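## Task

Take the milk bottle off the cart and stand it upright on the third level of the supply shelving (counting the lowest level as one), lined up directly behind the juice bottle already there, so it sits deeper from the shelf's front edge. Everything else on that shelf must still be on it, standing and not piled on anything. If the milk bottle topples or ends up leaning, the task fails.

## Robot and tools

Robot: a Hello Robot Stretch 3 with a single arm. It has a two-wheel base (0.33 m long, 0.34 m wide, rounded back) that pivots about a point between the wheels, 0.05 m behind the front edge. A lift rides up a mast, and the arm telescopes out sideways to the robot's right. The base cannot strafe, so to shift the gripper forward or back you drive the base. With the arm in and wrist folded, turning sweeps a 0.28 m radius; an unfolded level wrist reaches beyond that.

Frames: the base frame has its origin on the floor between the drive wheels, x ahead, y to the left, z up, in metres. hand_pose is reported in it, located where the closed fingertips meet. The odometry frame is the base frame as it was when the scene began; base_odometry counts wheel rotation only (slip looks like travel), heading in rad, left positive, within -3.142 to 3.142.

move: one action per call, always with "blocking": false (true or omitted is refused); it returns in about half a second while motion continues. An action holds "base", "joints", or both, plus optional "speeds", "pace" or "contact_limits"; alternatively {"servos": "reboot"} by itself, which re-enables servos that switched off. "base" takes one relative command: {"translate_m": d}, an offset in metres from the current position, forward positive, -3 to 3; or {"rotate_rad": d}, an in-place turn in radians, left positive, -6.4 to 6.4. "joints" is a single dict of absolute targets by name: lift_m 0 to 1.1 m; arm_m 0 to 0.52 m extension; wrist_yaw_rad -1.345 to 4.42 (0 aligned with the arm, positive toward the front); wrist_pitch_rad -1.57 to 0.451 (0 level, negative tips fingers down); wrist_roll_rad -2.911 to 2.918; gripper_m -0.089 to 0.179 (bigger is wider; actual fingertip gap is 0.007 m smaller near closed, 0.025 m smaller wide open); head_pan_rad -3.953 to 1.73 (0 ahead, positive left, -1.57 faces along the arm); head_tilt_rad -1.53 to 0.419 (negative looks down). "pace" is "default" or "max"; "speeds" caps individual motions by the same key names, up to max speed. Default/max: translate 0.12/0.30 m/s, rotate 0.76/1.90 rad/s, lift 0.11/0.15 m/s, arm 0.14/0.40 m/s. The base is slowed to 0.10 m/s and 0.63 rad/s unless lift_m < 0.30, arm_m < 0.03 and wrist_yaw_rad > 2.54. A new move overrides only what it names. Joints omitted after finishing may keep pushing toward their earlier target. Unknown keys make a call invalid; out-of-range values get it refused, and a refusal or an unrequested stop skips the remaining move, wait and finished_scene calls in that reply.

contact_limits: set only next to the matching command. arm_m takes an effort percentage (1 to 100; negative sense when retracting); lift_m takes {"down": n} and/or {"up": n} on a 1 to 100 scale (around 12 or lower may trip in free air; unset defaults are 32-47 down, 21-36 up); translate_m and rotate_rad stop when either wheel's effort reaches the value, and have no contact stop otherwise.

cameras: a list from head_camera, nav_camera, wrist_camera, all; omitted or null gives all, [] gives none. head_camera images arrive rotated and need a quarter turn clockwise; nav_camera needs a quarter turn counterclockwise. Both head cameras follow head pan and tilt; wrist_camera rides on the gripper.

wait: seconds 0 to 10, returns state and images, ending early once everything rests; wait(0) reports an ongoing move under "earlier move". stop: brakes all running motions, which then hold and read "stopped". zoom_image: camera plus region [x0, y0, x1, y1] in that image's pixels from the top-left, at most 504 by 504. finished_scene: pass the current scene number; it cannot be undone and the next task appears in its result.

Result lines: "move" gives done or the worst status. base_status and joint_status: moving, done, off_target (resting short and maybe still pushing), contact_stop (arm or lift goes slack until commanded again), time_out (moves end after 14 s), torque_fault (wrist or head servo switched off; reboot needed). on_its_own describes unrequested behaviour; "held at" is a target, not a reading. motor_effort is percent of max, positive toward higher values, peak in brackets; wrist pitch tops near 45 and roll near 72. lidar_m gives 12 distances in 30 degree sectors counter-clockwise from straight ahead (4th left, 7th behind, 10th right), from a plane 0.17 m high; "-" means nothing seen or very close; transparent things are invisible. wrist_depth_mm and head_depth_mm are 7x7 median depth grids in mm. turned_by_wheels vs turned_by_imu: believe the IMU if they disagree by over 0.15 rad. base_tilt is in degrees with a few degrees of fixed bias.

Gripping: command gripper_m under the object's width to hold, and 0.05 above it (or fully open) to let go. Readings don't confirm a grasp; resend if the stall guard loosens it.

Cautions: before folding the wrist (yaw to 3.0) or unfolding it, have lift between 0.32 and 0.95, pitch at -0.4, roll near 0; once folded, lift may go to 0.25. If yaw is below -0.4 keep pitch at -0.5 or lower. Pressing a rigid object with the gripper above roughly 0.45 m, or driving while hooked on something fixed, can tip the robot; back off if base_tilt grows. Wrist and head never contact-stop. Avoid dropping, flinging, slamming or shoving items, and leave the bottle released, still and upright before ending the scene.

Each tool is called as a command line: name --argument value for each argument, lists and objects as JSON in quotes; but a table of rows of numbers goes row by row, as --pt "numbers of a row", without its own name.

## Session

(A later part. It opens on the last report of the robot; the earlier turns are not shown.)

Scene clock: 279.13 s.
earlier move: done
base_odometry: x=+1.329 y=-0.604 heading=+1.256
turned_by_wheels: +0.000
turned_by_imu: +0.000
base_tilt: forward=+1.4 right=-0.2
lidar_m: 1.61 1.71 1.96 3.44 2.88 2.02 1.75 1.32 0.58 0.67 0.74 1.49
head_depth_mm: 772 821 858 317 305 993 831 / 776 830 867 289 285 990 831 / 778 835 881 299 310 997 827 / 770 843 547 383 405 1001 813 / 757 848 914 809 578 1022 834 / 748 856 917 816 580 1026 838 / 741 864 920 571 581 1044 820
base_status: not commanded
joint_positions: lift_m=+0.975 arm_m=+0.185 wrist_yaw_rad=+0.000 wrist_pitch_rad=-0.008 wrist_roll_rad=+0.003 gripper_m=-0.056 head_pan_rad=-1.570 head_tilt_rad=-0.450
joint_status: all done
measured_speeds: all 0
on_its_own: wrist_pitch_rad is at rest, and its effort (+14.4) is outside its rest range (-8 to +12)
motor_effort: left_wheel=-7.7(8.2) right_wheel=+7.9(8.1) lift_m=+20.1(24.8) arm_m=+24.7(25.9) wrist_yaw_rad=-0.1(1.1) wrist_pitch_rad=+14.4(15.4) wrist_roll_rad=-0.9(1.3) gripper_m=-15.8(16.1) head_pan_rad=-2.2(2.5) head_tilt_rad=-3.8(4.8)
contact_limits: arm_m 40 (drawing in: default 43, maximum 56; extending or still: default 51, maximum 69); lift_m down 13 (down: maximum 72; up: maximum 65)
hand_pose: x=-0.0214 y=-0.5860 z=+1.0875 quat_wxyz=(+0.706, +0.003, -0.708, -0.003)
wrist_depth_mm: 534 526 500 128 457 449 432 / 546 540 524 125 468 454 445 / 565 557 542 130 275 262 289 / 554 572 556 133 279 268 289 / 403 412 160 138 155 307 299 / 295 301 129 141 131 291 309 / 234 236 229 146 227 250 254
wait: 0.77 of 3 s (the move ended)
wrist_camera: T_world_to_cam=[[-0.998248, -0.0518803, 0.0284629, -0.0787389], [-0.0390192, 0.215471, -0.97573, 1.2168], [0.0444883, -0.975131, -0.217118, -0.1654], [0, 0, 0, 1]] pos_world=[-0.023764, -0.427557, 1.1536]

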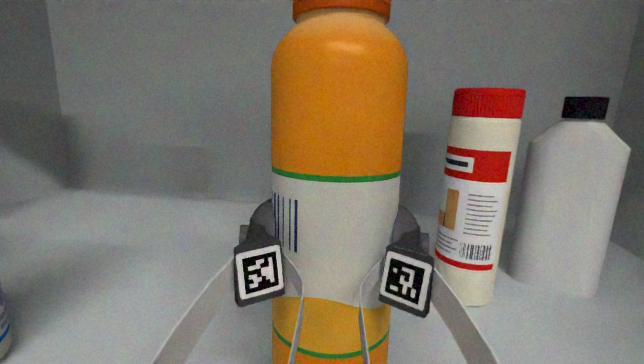

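move --joints '{"lift_m":0.962}' --speeds '{"lift_m":0.03}' --contact_limits '{"lift_m":{"down":13}}' --blocking false --cameras '[]'

wait --seconds 3 --cameras '["head_camera"]'

move --joints '{"lift_m":0.954}' --speeds '{"lift_m":0.03}' --contact_limits '{"lift_m":{"down":13}}' --blocking false --cameras '[]'

wait --seconds 3 --cameras '["wrist_camera"]'

Scene clock: 280.07 s.
move: moving
base_odometry: x=+1.329 y=-0.604 heading=+1.256
turned_by_wheels: +0.000
turned_by_imu: +0.000
base_tilt: forward=+1.3 right=-0.1
lidar_m: 1.61 1.71 1.96 3.44 2.88 2.02 1.75 1.32 0.58 0.67 0.74 1.49
head_depth_mm: 770 821 857 321 311 991 831 / 776 829 863 291 292 965 830 / 778 837 881 313 309 963 829 / 767 839 872 401 412 998 813 / 757 847 914 807 579 1017 839 / 752 855 918 813 580 1024 839 / 740 861 919 569 582 1046 820
base_status: not commanded
joint_positions: lift_m=+0.963 arm_m=+0.185 wrist_yaw_rad=+0.000 wrist_pitch_rad=-0.001 wrist_roll_rad=+0.003 gripper_m=-0.056 head_pan_rad=-1.570 head_tilt_rad=-0.450
joint_status: lift_m moving
measured_speeds: translate_m=+0.000 rotate_rad=+0.000 lift_m=-0.020 arm_m=+0.000 wrist_yaw_rad=+0.000 wrist_pitch_rad=+0.072 wrist_roll_rad=+0.000 head_pan_rad=+0.000 head_tilt_rad=+0.000
motor_effort: left_wheel=-7.9(8.1) right_wheel=+7.4(8.1) lift_m=+18.9(23.5) arm_m=+24.8(25.7) wrist_yaw_rad=-0.8(1.4) wrist_pitch_rad=+12.1(15.4) wrist_roll_rad=-1.0(1.1) gripper_m=-15.8(15.8) head_pan_rad=-1.5(1.9) head_tilt_rad=-4.4(4.5)
contact_limits: arm_m 40 (drawing in: default 43, maximum 56; extending or still: default 51, maximum 69); lift_m down 13 (down: maximum 72; up: maximum 65)
hand_pose: x=-0.0214 y=-0.5862 z=+1.0772 quat_wxyz=(+0.706, +0.001, -0.708, +0.000)
wrist_depth_mm: 536 524 501 128 466 449 435 / 540 537 525 125 466 455 437 / 564 563 542 129 276 262 285 / 539 572 553 133 279 267 287 / 382 391 160 138 154 309 300 / 279 284 129 140 131 284 303 / 220 221 224 147 213 235 239

Scene clock: 280.43 s.
earlier move: done
base_odometry: x=+1.329 y=-0.604 heading=+1.256
turned_by_wheels: +0.000
turned_by_imu: +0.000
base_tilt: forward=+1.5 right=-0.2
lidar_m: 1.61 1.70 1.97 3.45 2.89 2.02 1.75 1.32 0.57 0.67 0.73 1.49
head_depth_mm: 771 823 860 322 329 991 830 / 776 829 864 294 292 964 829 / 781 834 883 315 309 935 825 / 765 844 871 390 411 1002 813 / 756 849 917 810 578 1020 836 / 751 854 920 812 580 1018 837 / 743 860 922 570 581 1039 820
base_status: not commanded
joint_positions: lift_m=+0.962 arm_m=+0.185 wrist_yaw_rad=+0.000 wrist_pitch_rad=+0.002 wrist_roll_rad=+0.003 gripper_m=-0.056 head_pan_rad=-1.570 head_tilt_rad=-0.450
joint_status: all done
measured_speeds: all 0
on_its_own: wrist_pitch_rad is at rest, and its effort (+13.2) is outside its rest range (-8 to +12)
motor_effort: left_wheel=-8.0(8.2) right_wheel=+7.3(8.1) lift_m=+19.0(23.5) arm_m=+25.3(25.7) wrist_yaw_rad=-0.9(1.4) wrist_pitch_rad=+13.2(15.4) wrist_roll_rad=-0.8(1.2) gripper_m=-14.7(15.9) head_pan_rad=-1.7(1.9) head_tilt_rad=-3.6(4.6)
contact_limits: arm_m 40 (drawing in: default 43, maximum 56; extending or still: default 51, maximum 69); lift_m down 13 (down: maximum 72; up: maximum 65)
hand_pose: x=-0.0214 y=-0.5863 z=+1.0772 quat_wxyz=(+0.706, +0.000, -0.708, +0.001)
wrist_depth_mm: 536 519 506 128 461 451 435 / 545 541 523 125 466 454 443 / 568 556 537 129 275 261 286 / 545 570 560 133 277 267 287 / 387 394 160 138 155 309 299 / 281 298 129 141 131 283 302 / 220 221 224 146 213 235 240
wait: 0.37 of 3 s (the move ended)
pictures: head_camera (sideways)
head_camera: T_world_to_cam=[[0.0143546, 0.386898, -0.922011, 1.2149], [0.999891, -0.00870382, 0.0119148, -0.0197254], [-0.00341522, -0.922081, -0.386981, 0.46175], [0, 0, 0, 1]] pos_world=[0.00386079, -0.0444443, 1.29908]

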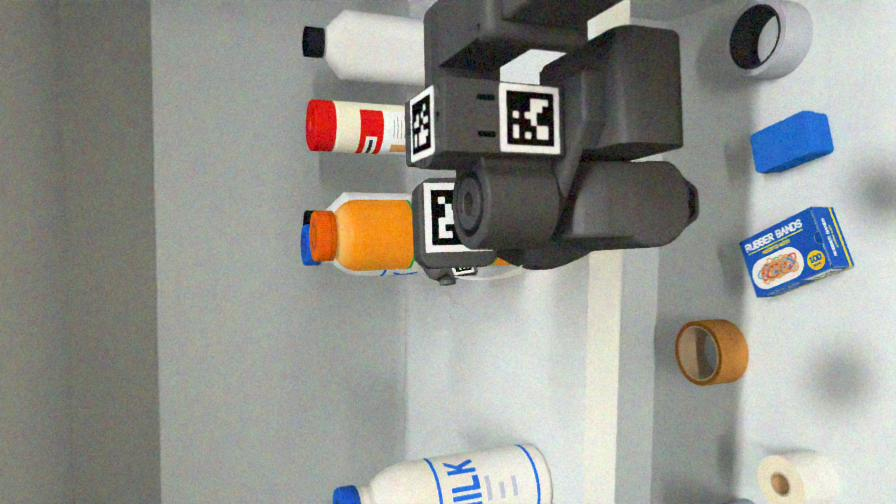

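Scene clock: 280.93 s.
move: moving
base_odometry: x=+1.329 y=-0.604 heading=+1.256
turned_by_wheels: +0.000
turned_by_imu: +0.000
base_tilt: forward=+1.4 right=-0.2
lidar_m: 1.61 1.70 1.96 3.46 2.88 2.02 1.75 1.32 0.58 0.67 0.73 1.49
head_depth_mm: 772 824 856 325 314 935 830 / 776 830 864 315 296 932 827 / 778 832 881 382 309 936 825 / 767 843 875 392 413 996 812 / 761 850 915 810 578 1021 836 / 749 858 917 814 580 1017 841 / 738 861 919 569 581 1043 819
base_status: not commanded
joint_positions: lift_m=+0.954 arm_m=+0.185 wrist_yaw_rad=+0.000 wrist_pitch_rad=+0.030 wrist_roll_rad=+0.003 gripper_m=-0.056 head_pan_rad=-1.570 head_tilt_rad=-0.450
joint_status: lift_m moving
measured_speeds: all 0
motor_effort: left_wheel=-7.8(8.3) right_wheel=+7.2(7.7) lift_m=+14.4(18.9) arm_m=+23.5(24.5) wrist_yaw_rad=-0.9(1.1) wrist_pitch_rad=+8.2(12.8) wrist_roll_rad=-1.2(1.2) gripper_m=-15.3(15.7) head_pan_rad=-2.1(2.2) head_tilt_rad=-3.9(4.5)
contact_limits: arm_m 40 (drawing in: default 43, maximum 56; extending or still: default 51, maximum 69); lift_m down 13 (down: maximum 72; up: maximum 65)
hand_pose: x=-0.0214 y=-0.5868 z=+1.0764 quat_wxyz=(+0.706, -0.010, -0.708, +0.011)
wrist_depth_mm: 537 525 510 129 466 454 438 / 547 542 522 126 472 461 448 / 562 559 534 130 275 264 288 / 555 568 556 133 275 268 289 / 401 412 159 138 155 307 298 / 286 304 129 141 131 283 302 / 221 233 225 146 214 237 243

Scene clock: 281.13 s.
earlier move: done
base_odometry: x=+1.329 y=-0.604 heading=+1.256
turned_by_wheels: +0.000
turned_by_imu: +0.000
base_tilt: forward=+1.4 right=-0.2
lidar_m: 1.62 1.71 1.97 3.46 2.88 2.03 1.75 1.32 0.58 0.67 0.73 1.49
head_depth_mm: 771 824 858 325 314 930 831 / 779 828 864 315 296 932 829 / 777 836 883 382 309 940 828 / 769 838 873 391 413 998 814 / 759 848 913 812 578 1022 836 / 746 854 922 814 580 1016 839 / 741 859 920 572 581 1047 818
base_status: not commanded
joint_positions: lift_m=+0.954 arm_m=+0.185 wrist_yaw_rad=+0.000 wrist_pitch_rad=+0.030 wrist_roll_rad=+0.003 gripper_m=-0.056 head_pan_rad=-1.570 head_tilt_rad=-0.450
joint_status: all done
measured_speeds: all 0
motor_effort: left_wheel=-7.9(8.3) right_wheel=+7.4(8.0) lift_m=+16.6(18.9) arm_m=+23.9(24.5) wrist_yaw_rad=-0.6(1.1) wrist_pitch_rad=+8.0(12.8) wrist_roll_rad=-0.9(1.2) gripper_m=-15.4(15.8) head_pan_rad=-2.8(2.8) head_tilt_rad=-3.3(4.5)
contact_limits: arm_m 40 (drawing in: default 43, maximum 56; extending or still: default 51, maximum 69); lift_m down 13 (down: maximum 72; up: maximum 65)
hand_pose: x=-0.0214 y=-0.5868 z=+1.0764 quat_wxyz=(+0.706, -0.010, -0.708, +0.011)
wrist_depth_mm: 534 526 511 129 465 452 438 / 547 544 525 126 469 465 448 / 567 559 535 130 275 264 287 / 547 576 555 133 277 267 289 / 402 409 159 138 155 308 298 / 287 304 129 141 131 281 303 / 221 233 225 146 214 238 241
wait: 0.20 of 3 s (the move ended)
wrist_camera: T_world_to_cam=[[-0.998248, -0.0507406, 0.0304437, -0.0799339], [-0.0390166, 0.17761, -0.983327, 1.19216], [0.0444875, -0.982792, -0.179278, -0.2139], [0, 0, 0, 1]] pos_world=[-0.023764, -0.426015, 1.13637]

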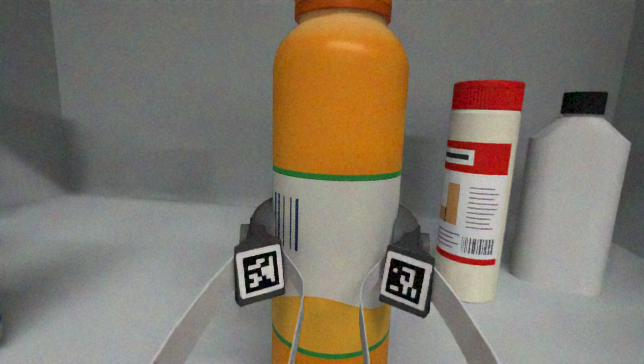

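move --joints '{"gripper_m":0.13}' --blocking false --cameras '[]'

wait --seconds 3 --cameras '["wrist_camera"]'

move --joints '{"arm_m":0.0}' --speeds '{"arm_m":0.06}' --blocking false --cameras '[]'

wait --seconds 5

Scene clock: 282.00 s.
move: moving
base_odometry: x=+1.329 y=-0.604 heading=+1.256
turned_by_wheels: +0.000
turned_by_imu: +0.000
base_tilt: forward=+1.4 right=-0.3
lidar_m: 1.61 1.71 1.97 3.44 2.88 2.03 1.75 1.32 0.58 0.67 0.73 1.49
head_depth_mm: 774 826 859 325 314 934 830 / 778 829 865 315 296 934 830 / 782 837 883 382 309 935 826 / 770 842 874 391 413 999 814 / 757 849 911 809 578 1025 837 / 748 853 922 813 581 1022 838 / 741 863 917 571 580 1041 822
base_status: not commanded
joint_positions: lift_m=+0.954 arm_m=+0.185 wrist_yaw_rad=+0.000 wrist_pitch_rad=+0.030 wrist_roll_rad=+0.003 gripper_m=-0.019 head_pan_rad=-1.570 head_tilt_rad=-0.450
joint_status: gripper_m moving
measured_speeds: all 0
motor_effort: left_wheel=-7.7(8.1) right_wheel=+6.1(8.0) lift_m=+17.0(17.0) arm_m=+22.6(23.4) wrist_yaw_rad=-0.8(1.1) wrist_pitch_rad=+7.4(8.2) wrist_roll_rad=-1.0(1.2) gripper_m=+68.7(69.8) head_pan_rad=-1.8(2.2) head_tilt_rad=-3.7(4.3)
contact_limits: arm_m 40 (drawing in: default 43, maximum 56; extending or still: default 51, maximum 69); lift_m down 13 (down: maximum 72; up: maximum 65)
hand_pose: x=-0.0214 y=-0.5868 z=+1.0764 quat_wxyz=(+0.706, -0.010, -0.708, +0.011)
wrist_depth_mm: 540 522 508 129 462 452 441 / 546 542 522 126 473 458 451 / 566 559 543 130 275 264 287 / 555 573 559 133 277 268 288 / 400 409 159 138 154 306 299 / 285 304 129 141 131 282 303 / 221 233 226 145 213 238 243

Scene clock: 283.90 s.
earlier move: done
base_odometry: x=+1.329 y=-0.604 heading=+1.256
turned_by_wheels: +0.000
turned_by_imu: -0.001
base_tilt: forward=+1.4 right=-0.2
lidar_m: 1.61 1.70 1.96 3.45 2.89 2.03 1.75 1.32 0.58 0.67 0.73 1.49
head_depth_mm: 772 828 859 325 314 934 830 / 777 833 866 315 296 930 830 / 778 834 884 381 309 934 827 / 768 841 876 392 411 1001 813 / 757 850 910 758 578 1019 836 / 748 855 921 814 580 1022 839 / 740 861 919 571 581 1044 822
base_status: not commanded
joint_positions: lift_m=+0.954 arm_m=+0.185 wrist_yaw_rad=+0.000 wrist_pitch_rad=+0.045 wrist_roll_rad=+0.003 gripper_m=+0.130 head_pan_rad=-1.570 head_tilt_rad=-0.450
joint_status: all done
measured_speeds: all 0
motor_effort: left_wheel=-7.9(8.2) right_wheel=+6.8(8.1) lift_m=+24.8(24.8) arm_m=+19.4(23.4) wrist_yaw_rad=-0.5(1.4) wrist_pitch_rad=+5.1(8.4) wrist_roll_rad=-1.0(1.3) gripper_m=-0.1(80.1) head_pan_rad=-2.0(2.8) head_tilt_rad=-3.9(4.4)
contact_limits: arm_m 40 (drawing in: default 43, maximum 56; extending or still: default 51, maximum 69); lift_m down 13 (down: maximum 72; up: maximum 65)
hand_pose: x=-0.0214 y=-0.5870 z=+1.0801 quat_wxyz=(+0.706, -0.015, -0.708, +0.016)
wrist_depth_mm: 539 529 509 132 468 457 441 / 550 540 521 129 474 462 452 / 570 559 534 132 275 264 291 / 563 572 556 136 276 267 288 / 421 154 406 140 396 273 297 / 313 123 289 143 288 128 303 / - 229 234 147 231 233 240
wait: 1.90 of 3 s (the move ended)
wrist_camera: T_world_to_cam=[[-0.998243, -0.0503905, 0.031163, -0.0806093], [-0.0390173, 0.163285, -0.985807, 1.19013], [0.0445868, -0.985291, -0.164965, -0.230295], [0, 0, 0, 1]] pos_world=[-0.0237641, -0.4253, 1.13776]

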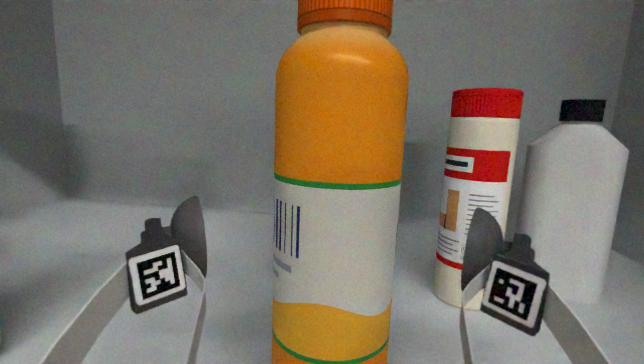

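Scene clock: 284.40 s.
move: moving
base_odometry: x=+1.329 y=-0.604 heading=+1.256
turned_by_wheels: +0.000
turned_by_imu: +0.000
base_tilt: forward=+1.3 right=-0.2
lidar_m: 1.61 1.70 1.96 3.45 2.88 2.03 1.75 1.32 0.58 0.67 0.73 1.49
head_depth_mm: 773 824 857 725 314 932 830 / 777 829 863 698 285 962 829 / 778 835 884 371 293 322 829 / 766 841 873 386 401 968 813 / 759 850 913 760 579 1023 836 / 749 855 922 812 580 1019 838 / 740 861 919 569 581 1042 819
base_status: not commanded
joint_positions: lift_m=+0.954 arm_m=+0.168 wrist_yaw_rad=+0.000 wrist_pitch_rad=+0.045 wrist_roll_rad=+0.003 gripper_m=+0.130 head_pan_rad=-1.570 head_tilt_rad=-0.450
joint_status: arm_m moving
measured_speeds: translate_m=+0.000 rotate_rad=+0.000 lift_m=+0.000 arm_m=-0.060 wrist_yaw_rad=+0.000 wrist_pitch_rad=+0.000 wrist_roll_rad=+0.000 head_pan_rad=+0.000 head_tilt_rad=+0.000
motor_effort: left_wheel=-7.7(8.0) right_wheel=+7.3(7.6) lift_m=+27.1(27.1) arm_m=-25.3(26.6) wrist_yaw_rad=-0.7(1.0) wrist_pitch_rad=+5.4(5.6) wrist_roll_rad=-0.8(1.3) gripper_m=-0.7(1.5) head_pan_rad=-2.1(2.6) head_tilt_rad=-4.0(4.1)
contact_limits: lift_m down 13 (down: maximum 72; up: maximum 65)
hand_pose: x=-0.0214 y=-0.5698 z=+1.0802 quat_wxyz=(+0.706, -0.016, -0.708, +0.016)
wrist_depth_mm: 559 548 522 146 486 467 452 / 561 559 540 143 486 479 465 / 573 570 554 146 285 275 303 / 555 586 574 150 303 314 302 / 425 157 409 155 398 152 311 / 312 123 290 158 297 128 316 / - 231 235 163 241 234 241

Scene clock: 287.70 s.
earlier move: done
base_odometry: x=+1.329 y=-0.604 heading=+1.256
turned_by_wheels: +0.000
turned_by_imu: -0.001
base_tilt: forward=+1.4 right=-0.2
lidar_m: 1.62 1.71 1.97 3.46 2.88 2.03 1.75 1.32 0.58 0.67 0.73 1.49
head_depth_mm: 772 825 858 727 571 1090 - / 778 830 864 706 526 1024 - / 779 837 885 711 575 - - / 770 840 876 570 575 - - / 759 849 912 809 549 1017 836 / 749 855 922 813 579 1017 838 / 741 864 917 571 581 1042 821
base_status: not commanded
joint_positions: lift_m=+0.954 arm_m=+0.000 wrist_yaw_rad=+0.000 wrist_pitch_rad=+0.045 wrist_roll_rad=+0.003 gripper_m=+0.130 head_pan_rad=-1.570 head_tilt_rad=-0.450
joint_status: all done
measured_speeds: all 0
motor_effort: left_wheel=-7.9(8.2) right_wheel=+7.6(8.0) lift_m=+35.4(35.9) arm_m=-24.5(26.7) wrist_yaw_rad=-1.2(1.2) wrist_pitch_rad=+5.2(5.9) wrist_roll_rad=-1.1(1.4) gripper_m=-0.4(2.1) head_pan_rad=-2.0(3.5) head_tilt_rad=-3.2(4.1)
contact_limits: lift_m down 13 (down: maximum 72; up: maximum 65)
hand_pose: x=-0.0214 y=-0.4020 z=+1.0802 quat_wxyz=(+0.706, -0.016, -0.708, +0.016)
wrist_depth_mm: 551 704 693 665 638 623 - / 536 725 712 673 658 627 - / 380 340 725 317 650 637 - / 383 342 734 325 465 486 - / 383 157 415 340 459 451 458 / 314 123 293 316 320 128 339 / - 834 292 276 265 254 247
wait: 3.30 of 5 s (the move ended)
pictures: head_camera (sideways), nav_camera (sideways), wrist_camera
head_camera: T_world_to_cam=[[0.0143546, 0.386898, -0.922011, 1.2149], [0.999891, -0.00870382, 0.0119148, -0.0197254], [-0.00341522, -0.922081, -0.386981, 0.46175], [0, 0, 0, 1]] pos_world=[0.00386079, -0.0444443, 1.29908]
nav_camera: T_world_to_cam=[[0.0465663, -0.39462, 0.917664, -1.15178], [-0.998077, -0.0559987, 0.0265659, 0.020573], [0.0409045, -0.917137, -0.396469, 0.476927], [0, 0, 0, 1]] pos_world=[0.0546591, -0.015956, 1.24549]
wrist_camera: T_world_to_cam=[[-0.998243, -0.0503808, 0.0311821, -0.0713064], [-0.0390169, 0.162896, -0.985871, 1.1599], [0.0445895, -0.985356, -0.164576, -0.0484735], [0, 0, 0, 1]] pos_world=[-0.0237641, -0.240299, 1.13776]

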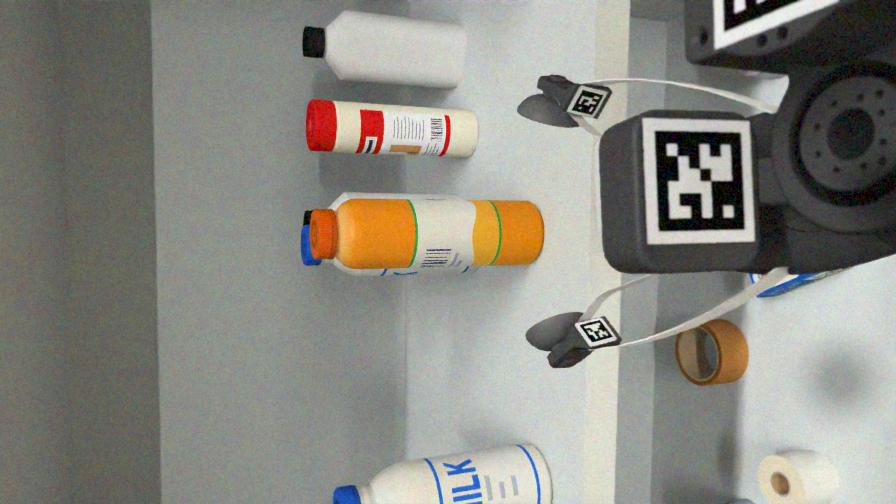

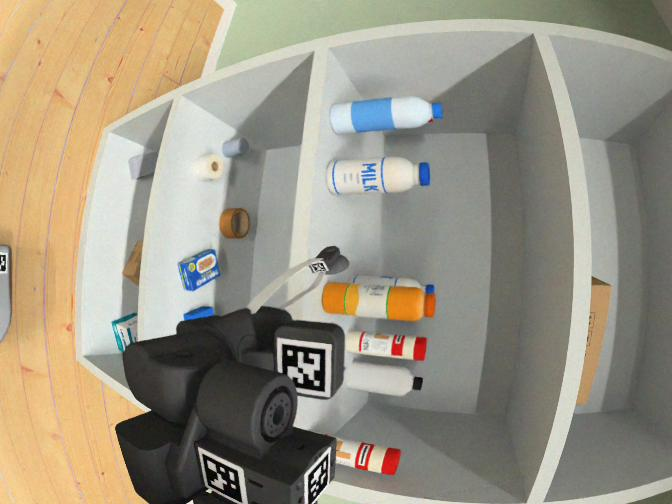

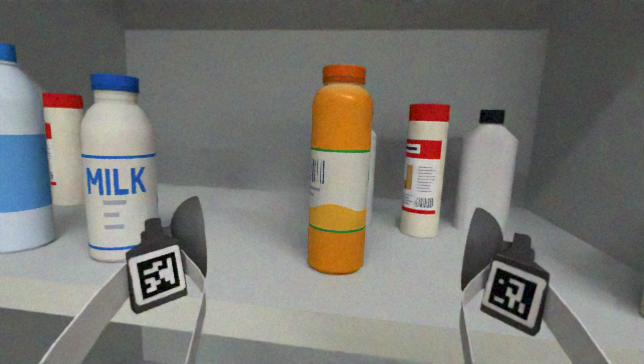

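finished_scene --scene 1

The scene is finished: the task was done.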